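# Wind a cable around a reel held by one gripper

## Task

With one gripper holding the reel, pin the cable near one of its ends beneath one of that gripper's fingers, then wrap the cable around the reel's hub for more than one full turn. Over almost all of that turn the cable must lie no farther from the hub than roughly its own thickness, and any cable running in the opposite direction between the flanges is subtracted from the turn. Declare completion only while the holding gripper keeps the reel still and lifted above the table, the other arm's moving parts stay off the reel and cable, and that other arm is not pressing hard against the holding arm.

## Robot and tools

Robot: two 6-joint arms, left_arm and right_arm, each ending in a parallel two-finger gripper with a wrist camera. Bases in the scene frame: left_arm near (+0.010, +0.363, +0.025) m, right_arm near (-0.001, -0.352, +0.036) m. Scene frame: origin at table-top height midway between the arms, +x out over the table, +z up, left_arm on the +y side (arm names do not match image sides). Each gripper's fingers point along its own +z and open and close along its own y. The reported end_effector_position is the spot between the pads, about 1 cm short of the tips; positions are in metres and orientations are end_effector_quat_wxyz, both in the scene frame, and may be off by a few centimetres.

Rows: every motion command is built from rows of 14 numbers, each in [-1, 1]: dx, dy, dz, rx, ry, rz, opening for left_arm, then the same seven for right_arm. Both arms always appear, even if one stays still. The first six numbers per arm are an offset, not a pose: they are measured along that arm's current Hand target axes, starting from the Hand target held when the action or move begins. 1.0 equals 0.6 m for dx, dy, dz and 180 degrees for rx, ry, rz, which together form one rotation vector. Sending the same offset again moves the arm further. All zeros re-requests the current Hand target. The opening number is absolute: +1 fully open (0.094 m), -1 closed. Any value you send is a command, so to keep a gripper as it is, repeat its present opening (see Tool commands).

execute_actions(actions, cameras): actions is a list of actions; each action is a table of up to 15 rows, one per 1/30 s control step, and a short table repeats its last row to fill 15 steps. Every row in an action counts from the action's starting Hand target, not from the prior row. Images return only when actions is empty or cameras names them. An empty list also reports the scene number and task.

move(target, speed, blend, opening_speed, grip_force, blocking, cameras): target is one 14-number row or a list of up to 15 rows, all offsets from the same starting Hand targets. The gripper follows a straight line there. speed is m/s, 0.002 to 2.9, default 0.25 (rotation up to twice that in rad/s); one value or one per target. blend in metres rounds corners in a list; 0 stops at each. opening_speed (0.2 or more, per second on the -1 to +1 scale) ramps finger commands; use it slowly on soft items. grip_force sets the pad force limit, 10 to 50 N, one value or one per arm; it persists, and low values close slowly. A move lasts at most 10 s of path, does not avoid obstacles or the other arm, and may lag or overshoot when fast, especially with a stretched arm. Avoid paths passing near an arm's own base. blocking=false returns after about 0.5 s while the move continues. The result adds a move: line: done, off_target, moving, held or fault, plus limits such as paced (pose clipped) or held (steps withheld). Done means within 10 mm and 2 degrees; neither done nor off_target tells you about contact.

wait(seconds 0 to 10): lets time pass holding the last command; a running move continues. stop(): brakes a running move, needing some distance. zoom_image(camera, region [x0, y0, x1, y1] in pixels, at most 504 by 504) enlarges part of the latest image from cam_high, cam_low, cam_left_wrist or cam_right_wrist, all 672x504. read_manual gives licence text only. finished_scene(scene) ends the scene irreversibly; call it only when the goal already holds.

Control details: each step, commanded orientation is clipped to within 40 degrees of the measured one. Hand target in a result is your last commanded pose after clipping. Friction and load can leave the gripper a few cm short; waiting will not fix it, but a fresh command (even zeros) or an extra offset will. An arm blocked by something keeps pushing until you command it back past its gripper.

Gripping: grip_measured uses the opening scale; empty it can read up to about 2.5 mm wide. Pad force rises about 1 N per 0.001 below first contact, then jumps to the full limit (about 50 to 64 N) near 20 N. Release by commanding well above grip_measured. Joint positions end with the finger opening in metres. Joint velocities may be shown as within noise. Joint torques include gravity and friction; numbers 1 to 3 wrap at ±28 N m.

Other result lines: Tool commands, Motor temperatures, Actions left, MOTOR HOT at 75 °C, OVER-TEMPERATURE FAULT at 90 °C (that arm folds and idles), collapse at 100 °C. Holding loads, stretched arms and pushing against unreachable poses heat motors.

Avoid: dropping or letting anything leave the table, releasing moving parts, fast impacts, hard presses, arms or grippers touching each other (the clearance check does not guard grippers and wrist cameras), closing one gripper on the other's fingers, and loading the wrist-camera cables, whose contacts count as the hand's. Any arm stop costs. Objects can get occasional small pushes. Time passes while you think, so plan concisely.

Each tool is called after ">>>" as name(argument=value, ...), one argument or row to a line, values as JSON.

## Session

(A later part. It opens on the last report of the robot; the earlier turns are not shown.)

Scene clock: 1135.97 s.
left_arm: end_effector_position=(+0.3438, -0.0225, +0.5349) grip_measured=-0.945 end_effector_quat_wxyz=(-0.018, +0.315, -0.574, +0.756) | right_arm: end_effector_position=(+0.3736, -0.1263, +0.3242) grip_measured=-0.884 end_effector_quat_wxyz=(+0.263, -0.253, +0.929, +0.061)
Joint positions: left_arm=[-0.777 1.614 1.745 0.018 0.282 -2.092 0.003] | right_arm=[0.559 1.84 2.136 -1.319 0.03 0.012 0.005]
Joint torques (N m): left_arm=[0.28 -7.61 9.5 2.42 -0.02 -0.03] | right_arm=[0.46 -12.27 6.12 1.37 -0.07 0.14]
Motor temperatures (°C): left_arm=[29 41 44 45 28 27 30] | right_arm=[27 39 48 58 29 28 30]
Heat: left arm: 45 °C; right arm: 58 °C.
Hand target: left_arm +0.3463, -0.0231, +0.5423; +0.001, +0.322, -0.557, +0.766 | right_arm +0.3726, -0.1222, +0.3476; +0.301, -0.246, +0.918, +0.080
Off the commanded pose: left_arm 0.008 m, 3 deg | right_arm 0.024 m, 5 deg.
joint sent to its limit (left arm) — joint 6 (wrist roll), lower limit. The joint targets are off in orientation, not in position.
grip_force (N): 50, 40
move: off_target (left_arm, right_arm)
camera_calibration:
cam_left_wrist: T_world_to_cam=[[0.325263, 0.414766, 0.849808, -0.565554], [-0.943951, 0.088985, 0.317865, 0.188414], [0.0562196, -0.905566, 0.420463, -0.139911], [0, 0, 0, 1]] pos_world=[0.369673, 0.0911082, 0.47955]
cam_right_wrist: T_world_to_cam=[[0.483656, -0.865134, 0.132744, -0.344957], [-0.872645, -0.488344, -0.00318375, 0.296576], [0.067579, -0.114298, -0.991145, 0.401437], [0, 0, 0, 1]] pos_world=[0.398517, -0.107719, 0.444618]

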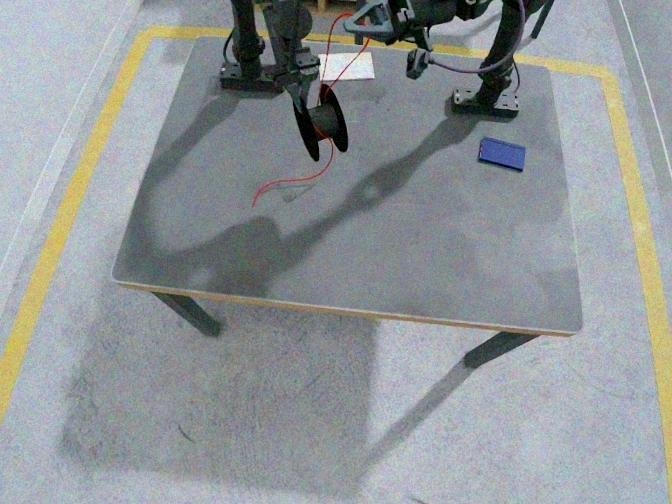

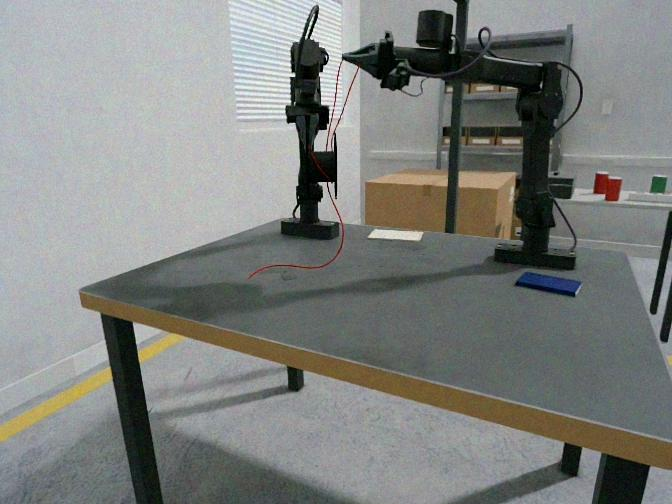

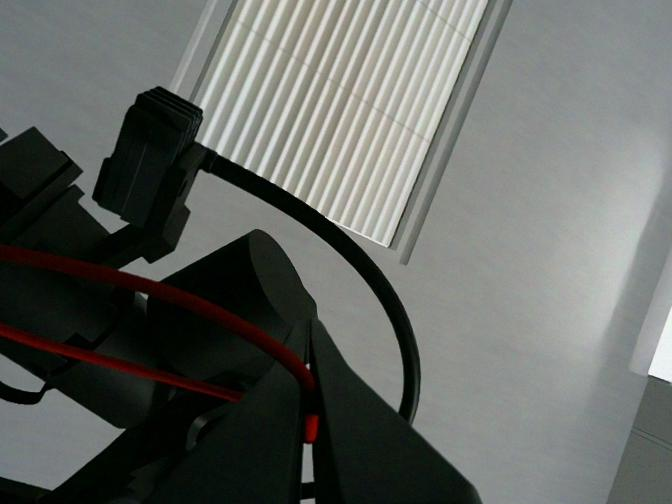

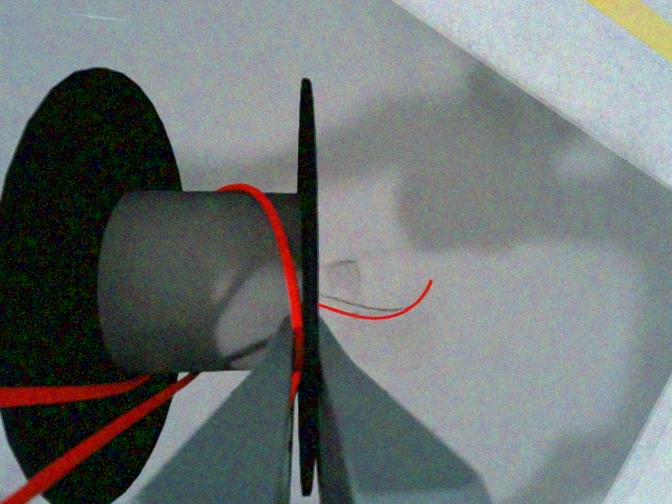

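>>> move(
  target=[
    [0.1353,0.1078,-0.011,-0.0148,-0.0077,0.0278,-1.0, 0,0,0,0,0,0,-1.0],
    [0.2225,0.2902,-0.0348,-0.0412,-0.0171,0.0832,-1.0, 0,0,0,0,0,0,-1.0],
    [0.2073,0.4832,-0.0993,-0.0641,-0.0202,0.1384,-1.0, 0,0,0,0,0,0,-1.0],
    [0.1945,0.4557,-0.1978,-0.0641,-0.0202,0.1384,-1.0, 0,0,0,0,0,0,-1.0],
  ],
  blend=[0.03,0.03,0.02,0],
  speed=0.12,
  cameras=["all"],
)

>>> zoom_image(
  camera="cam_high",
  region=[260, 40, 420, 200],
)

>>> zoom_image(
  camera="cam_low",
  region=[260, 90, 440, 270],
)

Scene clock: 1191.83 s.
left_arm: end_effector_position=(+0.0973, -0.0721, +0.3552) grip_measured=-0.945 end_effector_quat_wxyz=(+0.136, -0.220, +0.677, -0.689) | right_arm: end_effector_position=(+0.3736, -0.1263, +0.3242) grip_measured=-0.884 end_effector_quat_wxyz=(+0.263, -0.253, +0.929, +0.061)
Joint positions: left_arm=[-1.594 1.334 0.929 0.391 -0.515 -1.697 0.003] | right_arm=[0.559 1.84 2.136 -1.319 0.03 0.012 0.005]
Joint torques (N m): left_arm=[-0.58 -7.13 6 2.2 -0.25 0.16] | right_arm=[0.29 -12.36 6.16 1.36 -0.08 0.14]
Motor temperatures (°C): left_arm=[29 40 43 50 28 27 31] | right_arm=[27 40 47 55 29 28 30]
Heat: left arm: 50 °C; right arm: 55 °C.
Hand target: left_arm +0.0971, -0.0675, +0.3463; +0.149, -0.216, +0.686, -0.678 | right_arm +0.3725, -0.1222, +0.3476; +0.301, -0.246, +0.918, +0.080
Off the commanded pose: left_arm 0.010 m, 2 deg | right_arm 0.024 m, 5 deg.
grip_force (N): 50, 40
move: off_target (right_arm)
camera_calibration:
cam_left_wrist: T_world_to_cam=[[0.1036, 0.126165, 0.986585, -0.359837], [-0.994616, 0.0157031, 0.102435, 0.0933656], [-0.00256874, -0.991885, 0.127112, 0.00834989], [0, 0, 0, 1]] pos_world=[0.130163, 0.0522147, 0.344385]
cam_right_wrist: T_world_to_cam=[[0.483656, -0.865134, 0.132744, -0.344957], [-0.872645, -0.488344, -0.00318375, 0.296576], [0.067579, -0.114298, -0.991145, 0.401437], [0, 0, 0, 1]] pos_world=[0.398517, -0.107719, 0.444618]

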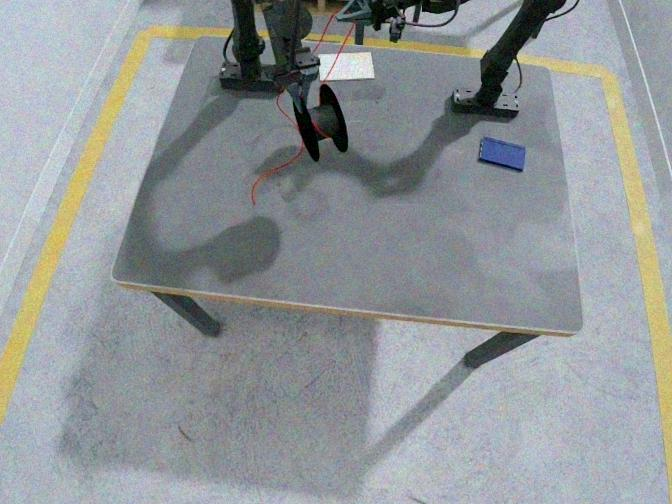

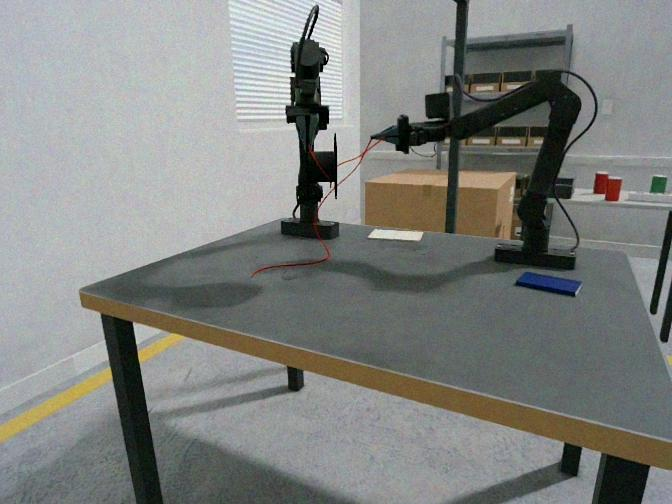

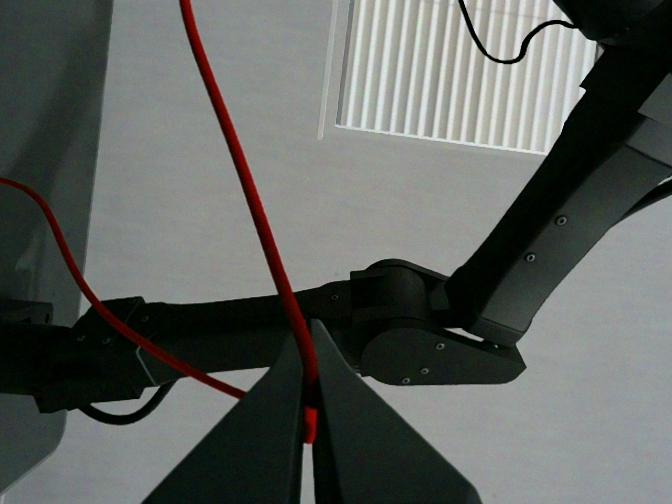

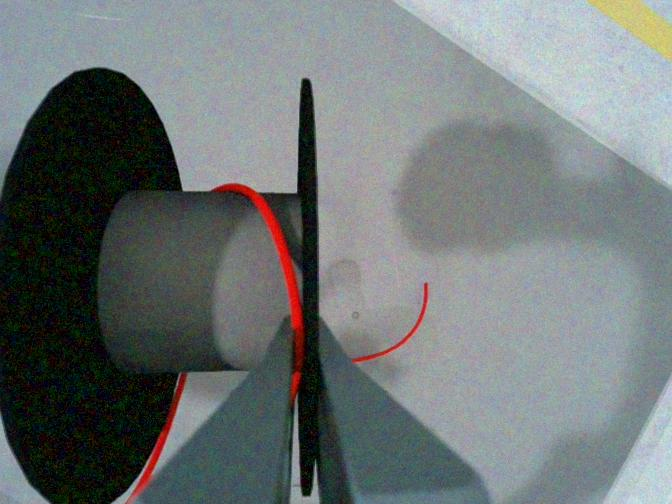

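Scaled by 3.150 from the camera's 672x504 image, which has a finer 960x720 frame.

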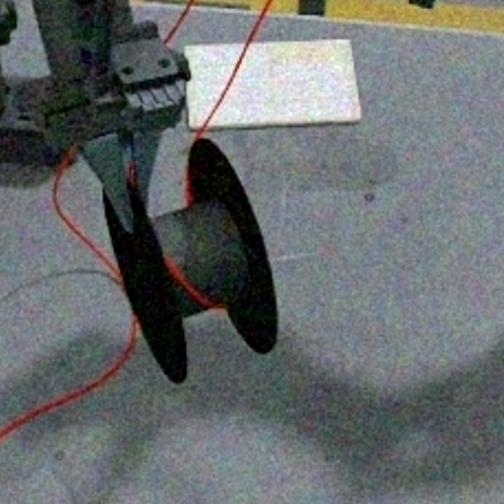

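Scaled by 2.800 from the camera's 672x504 image, which has a finer 960x720 frame.

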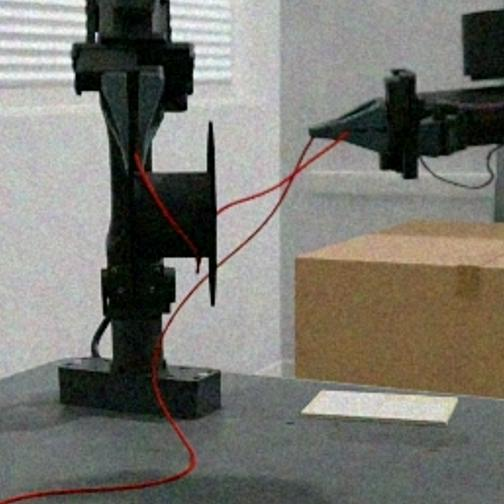

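>>> move(
  target=[-0.1383,-0.1708,-0.0388,0.0218,0.0049,-0.0833,-1.0, 0,0,0,0,0,0,-1.0],
  speed=0.1,
  cameras=["all"],
)

>>> zoom_image(
  camera="cam_high",
  region=[260, 40, 420, 200],
)

>>> zoom_image(
  camera="cam_low",
  region=[260, 70, 440, 270],
)

Scene clock: 1211.20 s.
left_arm: end_effector_position=(+0.1657, -0.0100, +0.4311) grip_measured=-0.945 end_effector_quat_wxyz=(-0.060, +0.292, -0.635, +0.713) | right_arm: end_effector_position=(+0.3736, -0.1262, +0.3242) grip_measured=-0.884 end_effector_quat_wxyz=(+0.263, -0.253, +0.929, +0.062)
Joint positions: left_arm=[-1.291 1.128 1.061 0.092 -0.219 -1.913 0.003] | right_arm=[0.559 1.84 2.136 -1.319 0.029 0.012 0.005]
Joint torques (N m): left_arm=[0.44 -5.15 9.58 2.19 -0.01 0] | right_arm=[0.39 -12.31 6.04 1.34 -0.08 0.13]
Heat: left arm: 48 °C; right arm: 54 °C.
Hand target: left_arm +0.1667, -0.0044, +0.4417; -0.062, +0.294, -0.630, +0.717 | right_arm +0.3725, -0.1222, +0.3476; +0.301, -0.246, +0.918, +0.080
Off the commanded pose: left_arm 0.012 m, 1 deg | right_arm 0.024 m, 5 deg.
grip_force (N): 50, 40
move: off_target (left_arm, right_arm)
camera_calibration:
cam_left_wrist: T_world_to_cam=[[0.277248, 0.26486, 0.923571, -0.449901], [-0.960047, 0.0383711, 0.277194, 0.0718117], [0.0379791, -0.963523, 0.264916, -0.00536597], [0, 0, 0, 1]] pos_world=[0.193881, 0.111235, 0.397031]
cam_right_wrist: T_world_to_cam=[[0.484022, -0.865032, 0.132072, -0.344743], [-0.872466, -0.488665, -0.00316829, 0.296376], [0.0672798, -0.113695, -0.991235, 0.401667], [0, 0, 0, 1]] pos_world=[0.398417, -0.107718, 0.444617]

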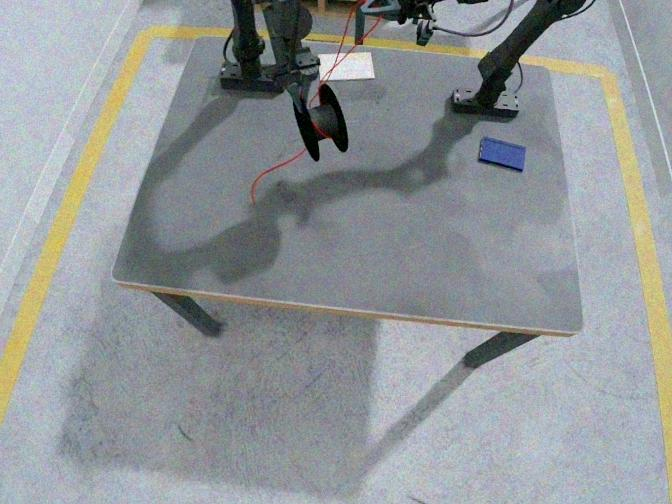

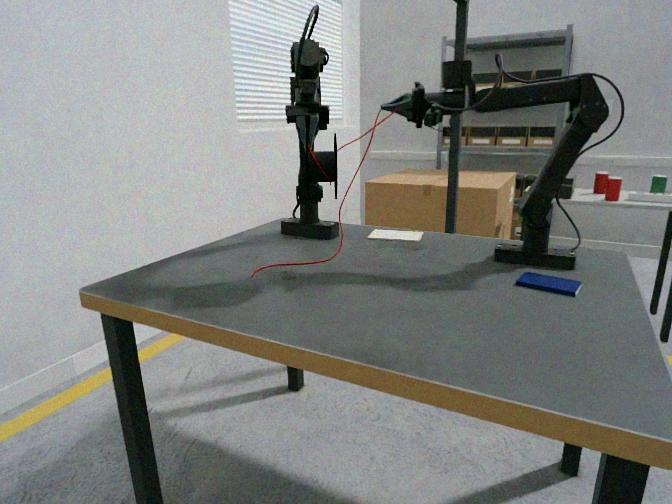

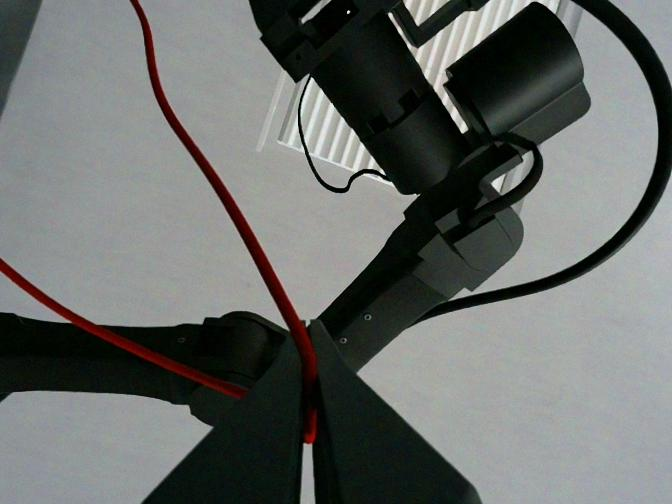

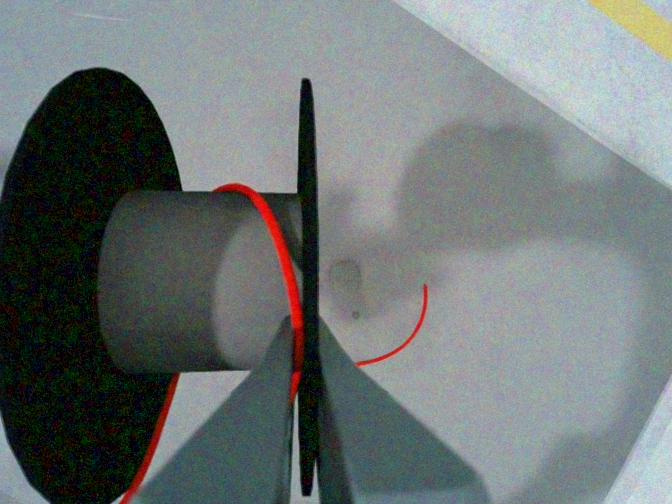

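Scaled by 3.150 from the camera's 672x504 image, which has a finer 960x720 frame.

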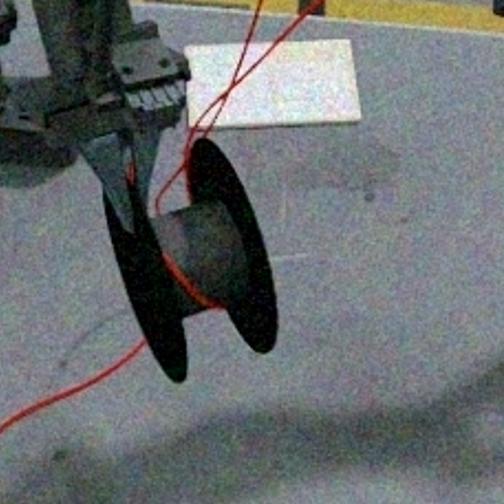

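Scaled by 2.520 from the camera's 672x504 image, which has a finer 960x720 frame.

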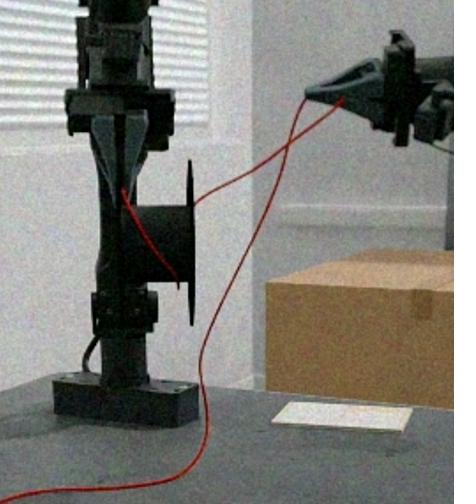

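>>> move(
  target=[
    [-0.0965,-0.0865,0.02,0.0155,0.0061,-0.0167,-1.0, 0,0,0,0,0,0,-1.0],
    [-0.2129,-0.1371,0.037,0.0155,0.0061,-0.0167,-1.0, 0,0,0,0,0,0,-1.0],
  ],
  blend=[0.02,0],
  speed=0.1,
  cameras=["all"],
)

>>> zoom_image(
  camera="cam_high",
  region=[260, 40, 420, 200],
)

>>> zoom_image(
  camera="cam_low",
  region=[260, 70, 440, 270],
)

Scene clock: 1236.27 s.
left_arm: end_effector_position=(+0.3035, +0.0487, +0.4608) grip_measured=-0.945 end_effector_quat_wxyz=(-0.036, +0.308, -0.614, +0.726) | right_arm: end_effector_position=(+0.3747, -0.1240, +0.3255) grip_measured=-0.884 end_effector_quat_wxyz=(+0.267, -0.252, +0.928, +0.067)
Joint positions: left_arm=[-0.675 1.267 1.23 0.099 0.398 -2.01 0.003] | right_arm=[0.559 1.84 2.136 -1.31 0.022 0.016 0.005]
Joint torques (N m): left_arm=[0.58 -5.05 10.09 2.46 -0.04 -0.02] | right_arm=[0.4 -12.44 5.96 1.28 -0.01 0.11]
Heat: left arm: 47 °C; right arm: 54 °C.
Hand target: left_arm +0.3056, +0.0514, +0.4761; -0.044, +0.301, -0.604, +0.736 | right_arm +0.3726, -0.1222, +0.3476; +0.301, -0.246, +0.918, +0.080
Off the commanded pose: left_arm 0.015 m, 2 deg | right_arm 0.022 m, 4 deg.
grip_force (N): 50, 40
move: off_target (left_arm, right_arm)
camera_calibration:
cam_left_wrist: T_world_to_cam=[[0.316186, 0.320597, 0.892885, -0.53149], [-0.947538, 0.0602148, 0.313919, 0.171818], [0.0468768, -0.9453, 0.322817, 0.00781363], [0, 0, 0, 1]] pos_world=[0.330488, 0.167435, 0.418101]
cam_right_wrist: T_world_to_cam=[[0.484004, -0.866302, 0.123532, -0.340857], [-0.872133, -0.489099, -0.0128813, 0.301466], [0.0715786, -0.101502, -0.992257, 0.403345], [0, 0, 0, 1]] pos_world=[0.399024, -0.106899, 0.446212]

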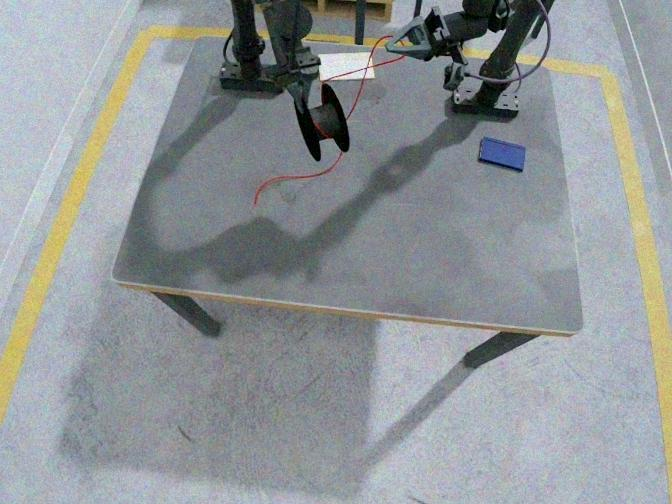

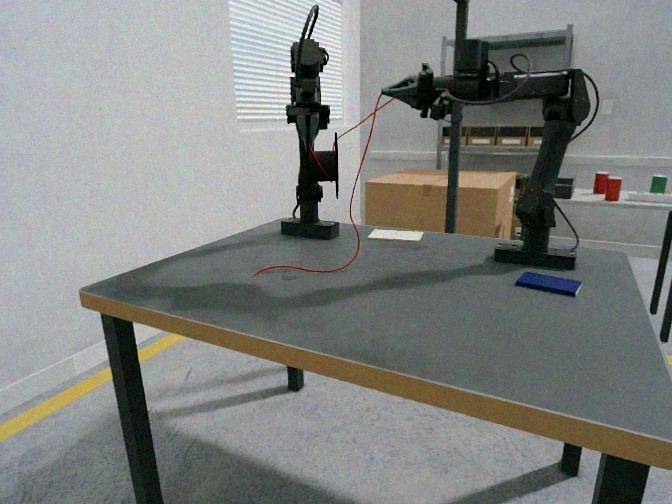

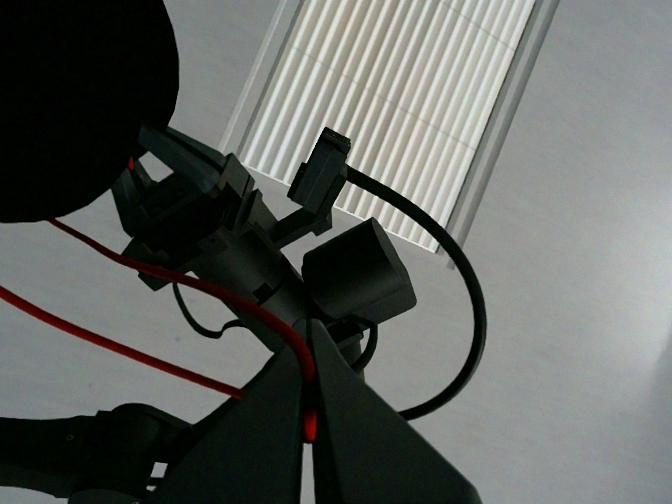

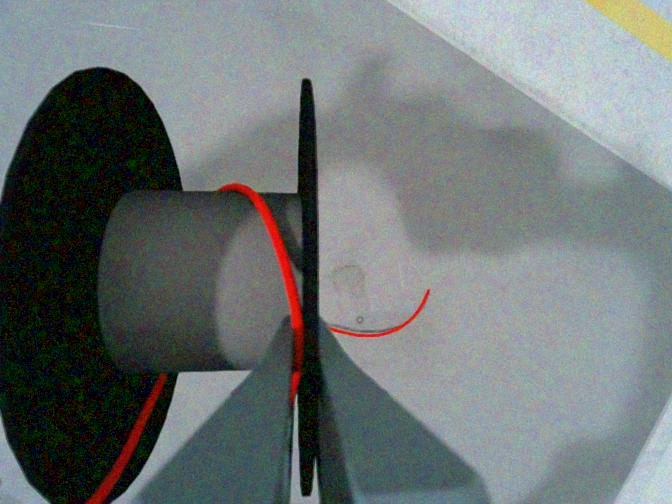

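Scaled by 3.150 from the camera's 672x504 image, which has a finer 960x720 frame.

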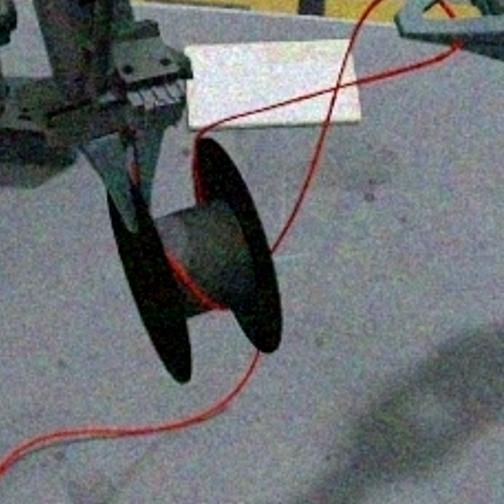

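Scaled by 2.520 from the camera's 672x504 image, which has a finer 960x720 frame.

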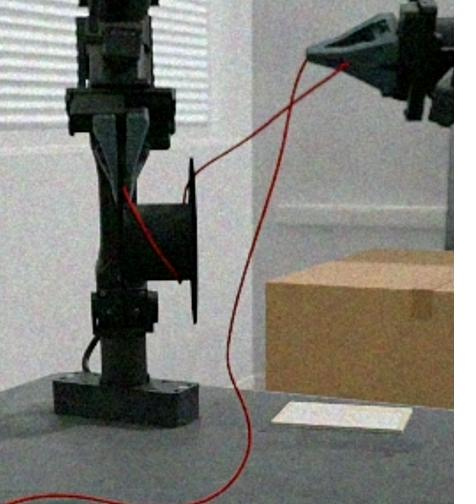

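>>> move(
  target=[
    [-0.1568,-0.0135,0.0582,0,0,-0.0278,-1.0, 0,0,0,0,0,0,-1.0],
    [-0.294,0.0722,0.0803,0,0,-0.0667,-1.0, 0,0,0,0,0,0,-1.0],
  ],
  blend=[0.02,0],
  speed=0.1,
  cameras=["all"],
)

>>> zoom_image(
  camera="cam_high",
  region=[260, 60, 420, 220],
)

>>> zoom_image(
  camera="cam_low",
  region=[260, 70, 440, 270],
)

Scene clock: 1256.23 s.
left_arm: end_effector_position=(+0.4313, +0.0549, +0.3754) grip_measured=-0.945 end_effector_quat_wxyz=(+0.036, +0.312, -0.630, +0.710) | right_arm: end_effector_position=(+0.3869, -0.1159, +0.3353) grip_measured=-0.884 end_effector_quat_wxyz=(+0.298, -0.240, +0.920, +0.081)
Joint positions: left_arm=[-0.406 1.711 1.342 0.383 0.772 -2.092 0.003] | right_arm=[0.559 1.84 2.136 -1.239 0.02 0.037 0.005]
Joint torques (N m): left_arm=[3.17 -8.44 8.39 2.23 -0.7 -0.02] | right_arm=[0.42 -12.21 6.09 0.74 0.06 -0.13]
Motor temperatures (°C): left_arm=[29 37 43 49 28 27 31] | right_arm=[27 41 47 55 29 28 30]
Heat: left arm: 49 °C; right arm: 55 °C.
Hand target: left_arm +0.4603, +0.0741, +0.3717; +0.033, +0.363, -0.570, +0.737 | right_arm +0.3725, -0.1222, +0.3476; +0.301, -0.246, +0.918, +0.080
Off the commanded pose: left_arm 0.035 m, 10 deg | right_arm 0.020 m, 1 deg.
joint sent to its limit (left arm) — joint 6 (wrist roll), lower limit. The joint targets are off in orientation, not in position.
grip_force (N): 50, 40
move: off_target (left_arm, right_arm)
camera_calibration:
cam_left_wrist: T_world_to_cam=[[0.441536, 0.280109, 0.8524, -0.534289], [-0.896989, 0.16042, 0.411917, 0.255241], [-0.0213601, -0.946469, 0.322086, 0.0650446], [0, 0, 0, 1]] pos_world=[0.466245, 0.170276, 0.32934]
cam_right_wrist: T_world_to_cam=[[0.463578, -0.879705, 0.1059, -0.328777], [-0.877523, -0.47237, -0.0825788, 0.343612], [0.122669, -0.0546482, -0.990942, 0.398261], [0, 0, 0, 1]] pos_world=[0.405087, -0.105151, 0.457846]

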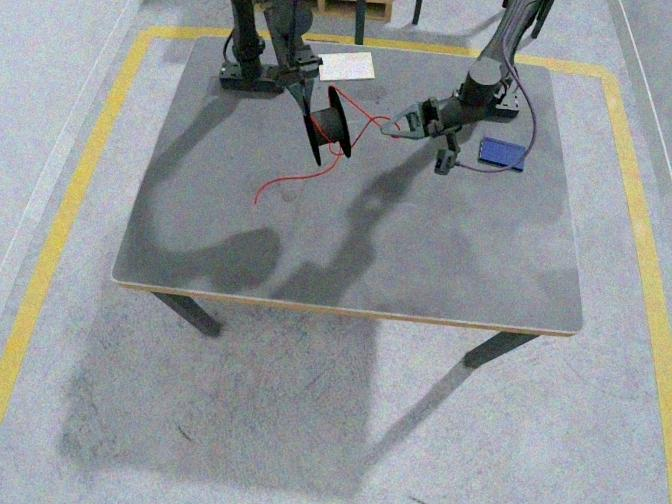

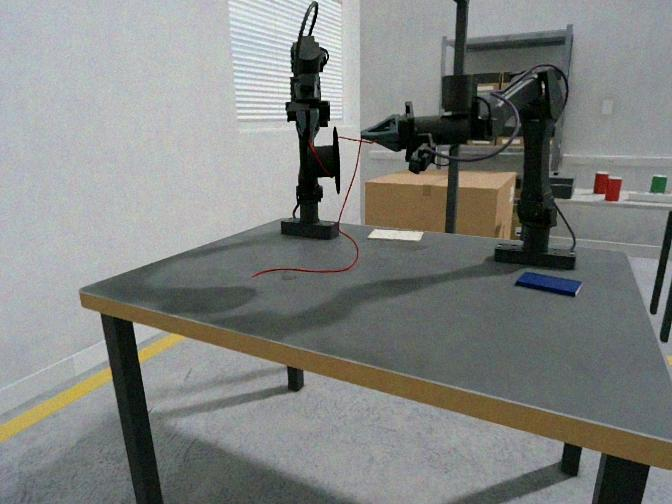

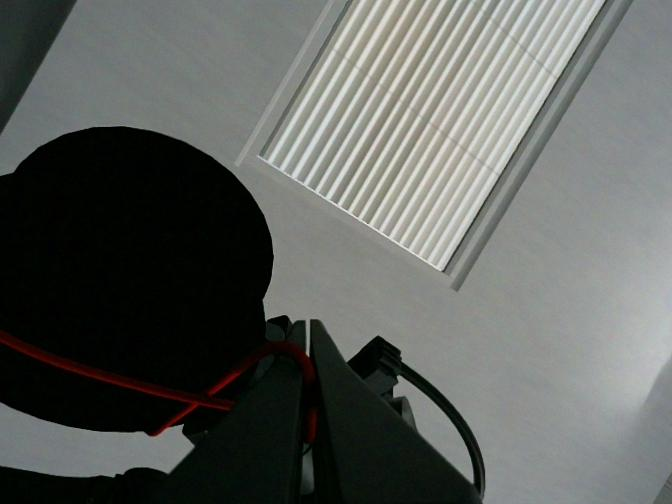

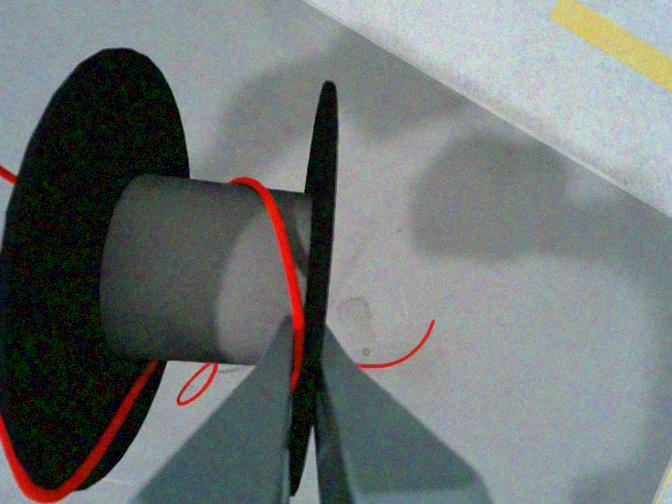

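Scaled by 3.150 from the camera's 672x504 image, which has a finer 960x720 frame.

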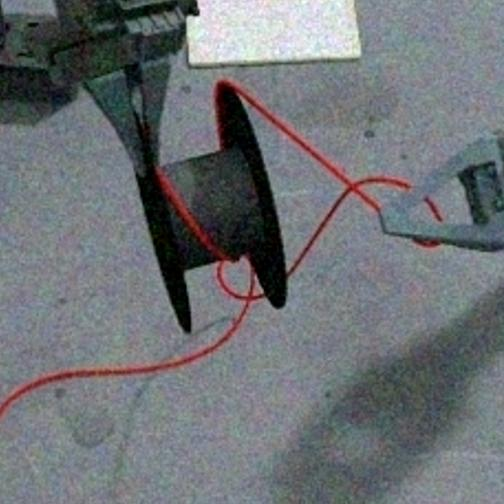

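Scaled by 2.520 from the camera's 672x504 image, which has a finer 960x720 frame.

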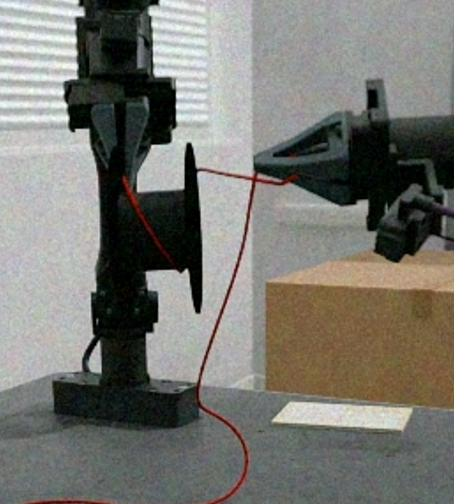

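>>> move(
  target=[0.0418,-0.0053,0.1212,0,0,0.0556,-1.0, 0,0,0,0,0,0,-1.0],
  speed=0.08,
  cameras=["all"],
)

>>> zoom_image(
  camera="cam_high",
  region=[260, 60, 420, 220],
)

>>> zoom_image(
  camera="cam_low",
  region=[260, 70, 440, 270],
)

Scene clock: 1303.10 s.
left_arm: end_effector_position=(+0.4622, -0.0002, +0.3948) grip_measured=-0.945 end_effector_quat_wxyz=(-0.003, +0.299, -0.608, +0.735) | right_arm: end_effector_position=(+0.3837, -0.1198, +0.3320) grip_measured=-0.884 end_effector_quat_wxyz=(+0.289, -0.239, +0.924, +0.074)
Joint positions: left_arm=[-0.516 1.886 1.562 0.424 0.608 -2.081 0.003] | right_arm=[0.559 1.84 2.136 -1.262 0.029 0.037 0.005]
Joint torques (N m): left_arm=[0.43 -10.02 9.74 2.3 -0.6 0.17] | right_arm=[0.61 -12.45 5.87 0.98 -0.07 -0.15]
Motor temperatures (°C): left_arm=[30 37 43 48 29 27 31] | right_arm=[27 41 47 50 29 28 30]
Heat: left arm: 48 °C; right arm: 50 °C.
Hand target: left_arm +0.4795, +0.0032, +0.3948; -0.031, +0.312, -0.599, +0.737 | right_arm +0.3726, -0.1222, +0.3476; +0.301, -0.246, +0.918, +0.080
Off the commanded pose: left_arm 0.018 m, 4 deg | right_arm 0.019 m, 2 deg.
grip_force (N): 50, 40
move: off_target (left_arm, right_arm)
camera_calibration:
cam_left_wrist: T_world_to_cam=[[0.353594, 0.336612, 0.872734, -0.516335], [-0.935396, 0.124977, 0.330778, 0.333661], [0.00227204, -0.933313, 0.359056, -0.0182688], [0, 0, 0, 1]] pos_world=[0.49472, 0.115054, 0.346815]
cam_right_wrist: T_world_to_cam=[[0.460792, -0.880084, 0.114551, -0.332173], [-0.881063, -0.469146, -0.0602497, 0.333037], [0.106766, -0.0731638, -0.991589, 0.399281], [0, 0, 0, 1]] pos_world=[0.40386, -0.106885, 0.454038]

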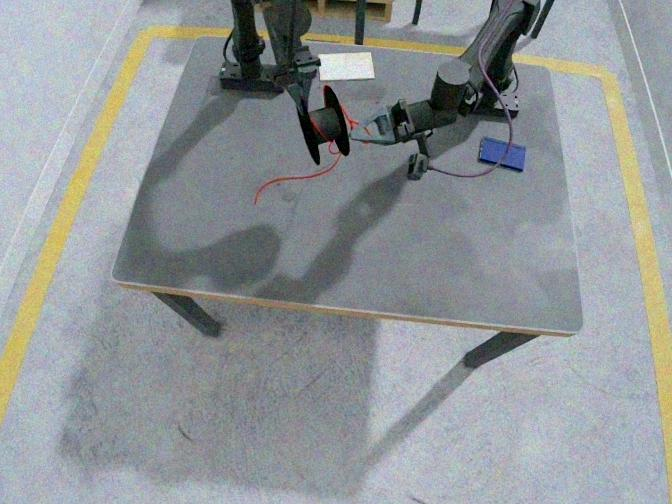

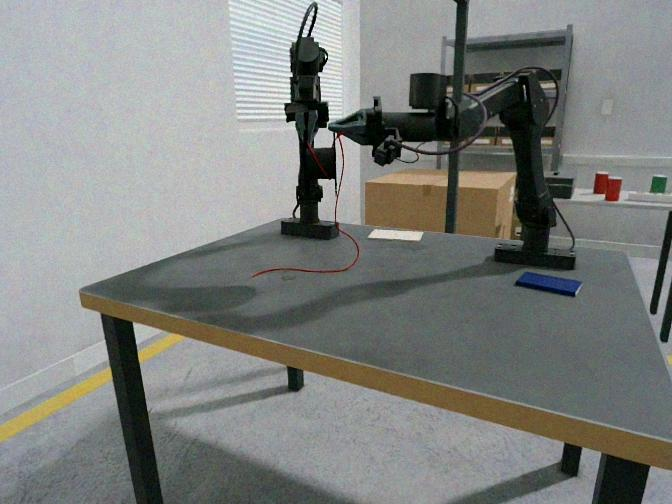

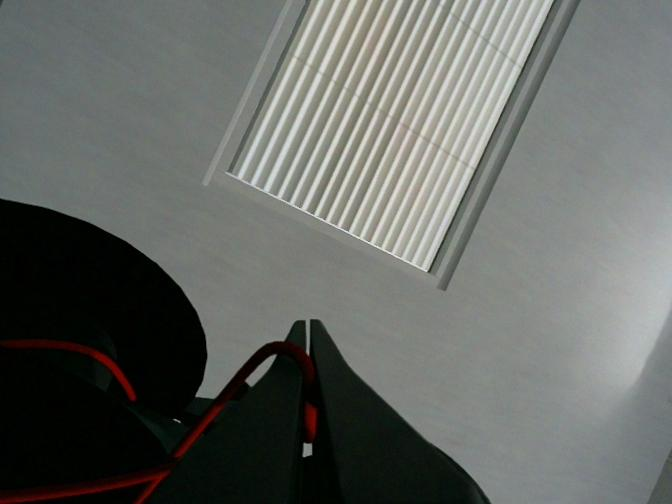

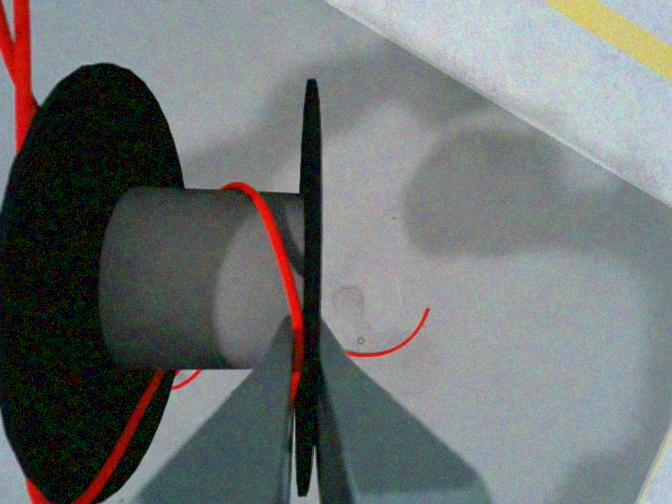

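Scaled by 3.150 from the camera's 672x504 image, which has a finer 960x720 frame.

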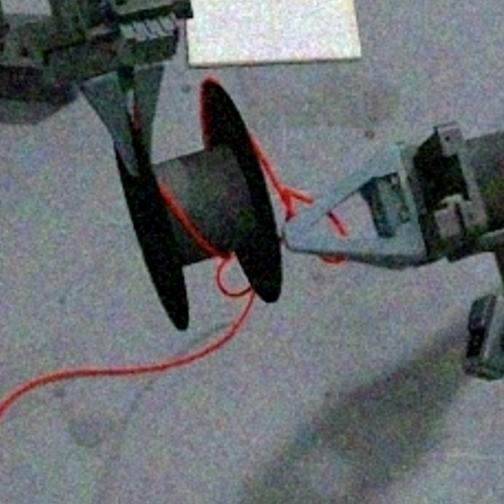

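Scaled by 2.520 from the camera's 672x504 image, which has a finer 960x720 frame.

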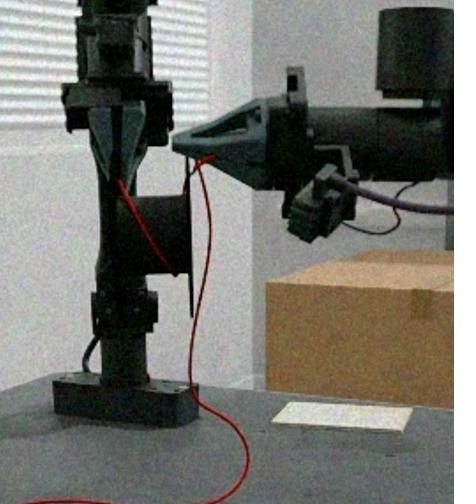

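>>> move(
  target=[0.0422,-0.0513,0.0892,0,0,0,-1.0, 0,0,0,0,0,0,-1.0],
  speed=0.08,
  cameras=["all"],
)

>>> zoom_image(
  camera="cam_high",
  region=[260, 60, 420, 220],
)

>>> zoom_image(
  camera="cam_low",
  region=[260, 70, 440, 270],
)

Scene clock: 1318.77 s.
left_arm: end_effector_position=(+0.4761, -0.0495, +0.4390) grip_measured=-0.945 end_effector_quat_wxyz=(+0.000, +0.297, -0.609, +0.736) | right_arm: end_effector_position=(+0.3856, -0.1223, +0.3323) grip_measured=-0.884 end_effector_quat_wxyz=(+0.292, -0.237, +0.924, +0.066)
Joint positions: left_arm=[-0.593 2.052 1.971 0.176 0.538 -2.073 0.003] | right_arm=[0.559 1.84 2.136 -1.261 0.046 0.037 0.005]
Joint torques (N m): left_arm=[0.73 -11.33 10 2.34 -0.62 0.18] | right_arm=[0.66 -12.38 5.91 0.95 -0.21 -0.16]
Heat: left arm: 49 °C; right arm: 50 °C.
Hand target: left_arm +0.4957, -0.0450, +0.4380; -0.031, +0.312, -0.599, +0.737 | right_arm +0.3726, -0.1222, +0.3476; +0.301, -0.246, +0.918, +0.080
Off the commanded pose: left_arm 0.020 m, 4 deg | right_arm 0.020 m, 2 deg.
grip_force (N): 50, 40
move: off_target (left_arm, right_arm)
camera_calibration:
cam_left_wrist: T_world_to_cam=[[0.356319, 0.334554, 0.872416, -0.544616], [-0.934354, 0.132023, 0.330988, 0.338013], [-0.00444521, -0.933083, 0.359634, -0.0771872], [0, 0, 0, 1]] pos_world=[0.509538, 0.0655564, 0.391013]
cam_right_wrist: T_world_to_cam=[[0.451129, -0.883164, 0.128465, -0.336542], [-0.885067, -0.461221, -0.0626976, 0.336819], [0.114623, -0.0854152, -0.98973, 0.394057], [0, 0, 0, 1]] pos_world=[0.404764, -0.108215, 0.454361]

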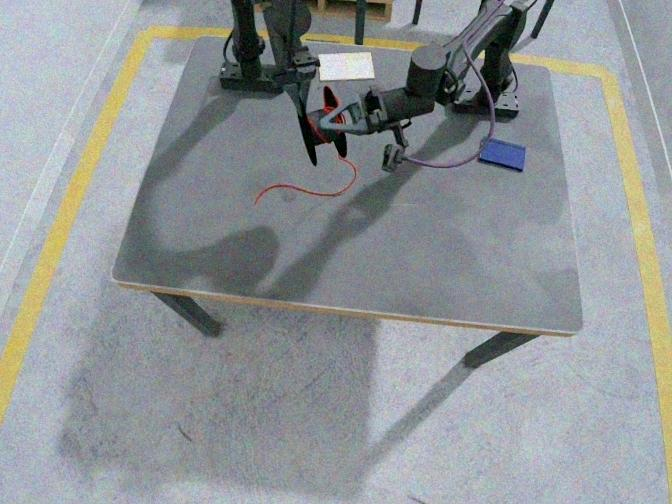

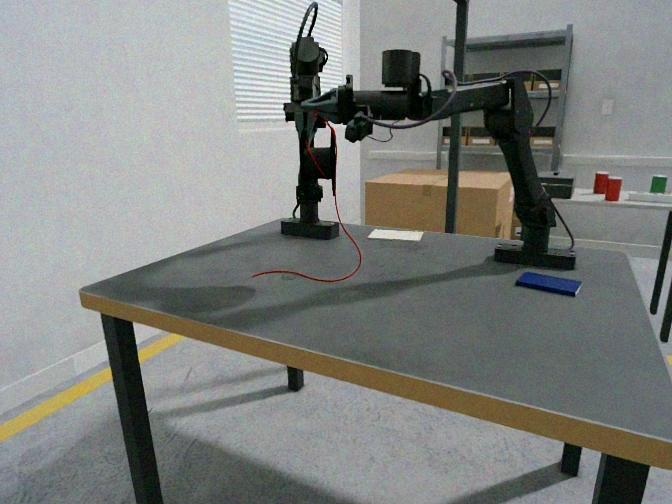

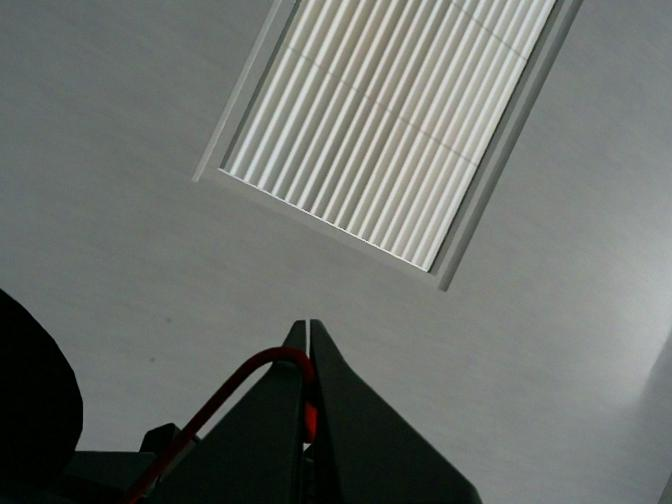

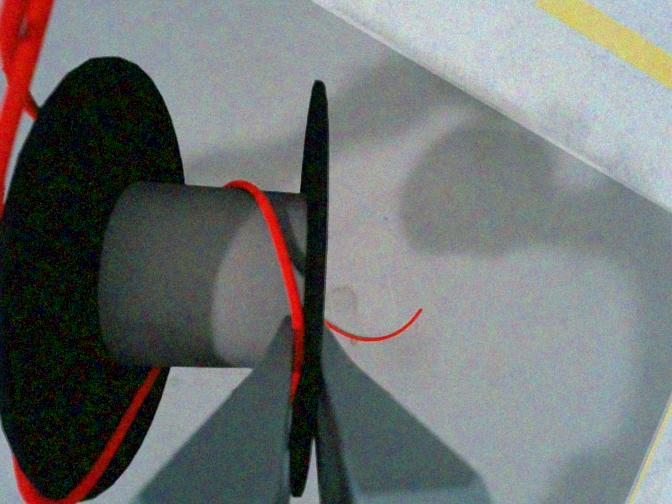

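Scaled by 3.150 from the camera's 672x504 image, which has a finer 960x720 frame.

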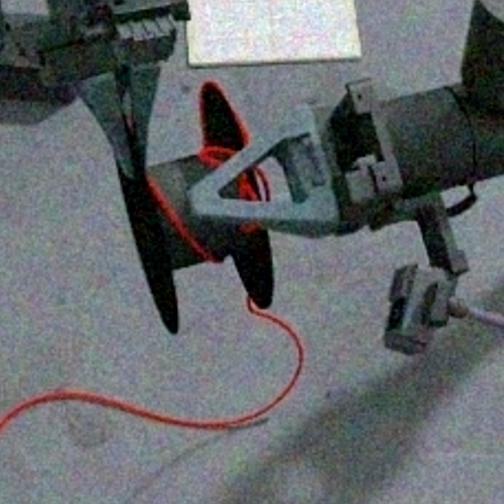

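Scaled by 2.520 from the camera's 672x504 image, which has a finer 960x720 frame.

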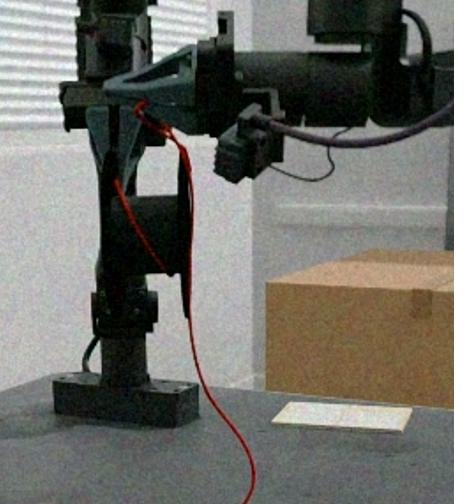

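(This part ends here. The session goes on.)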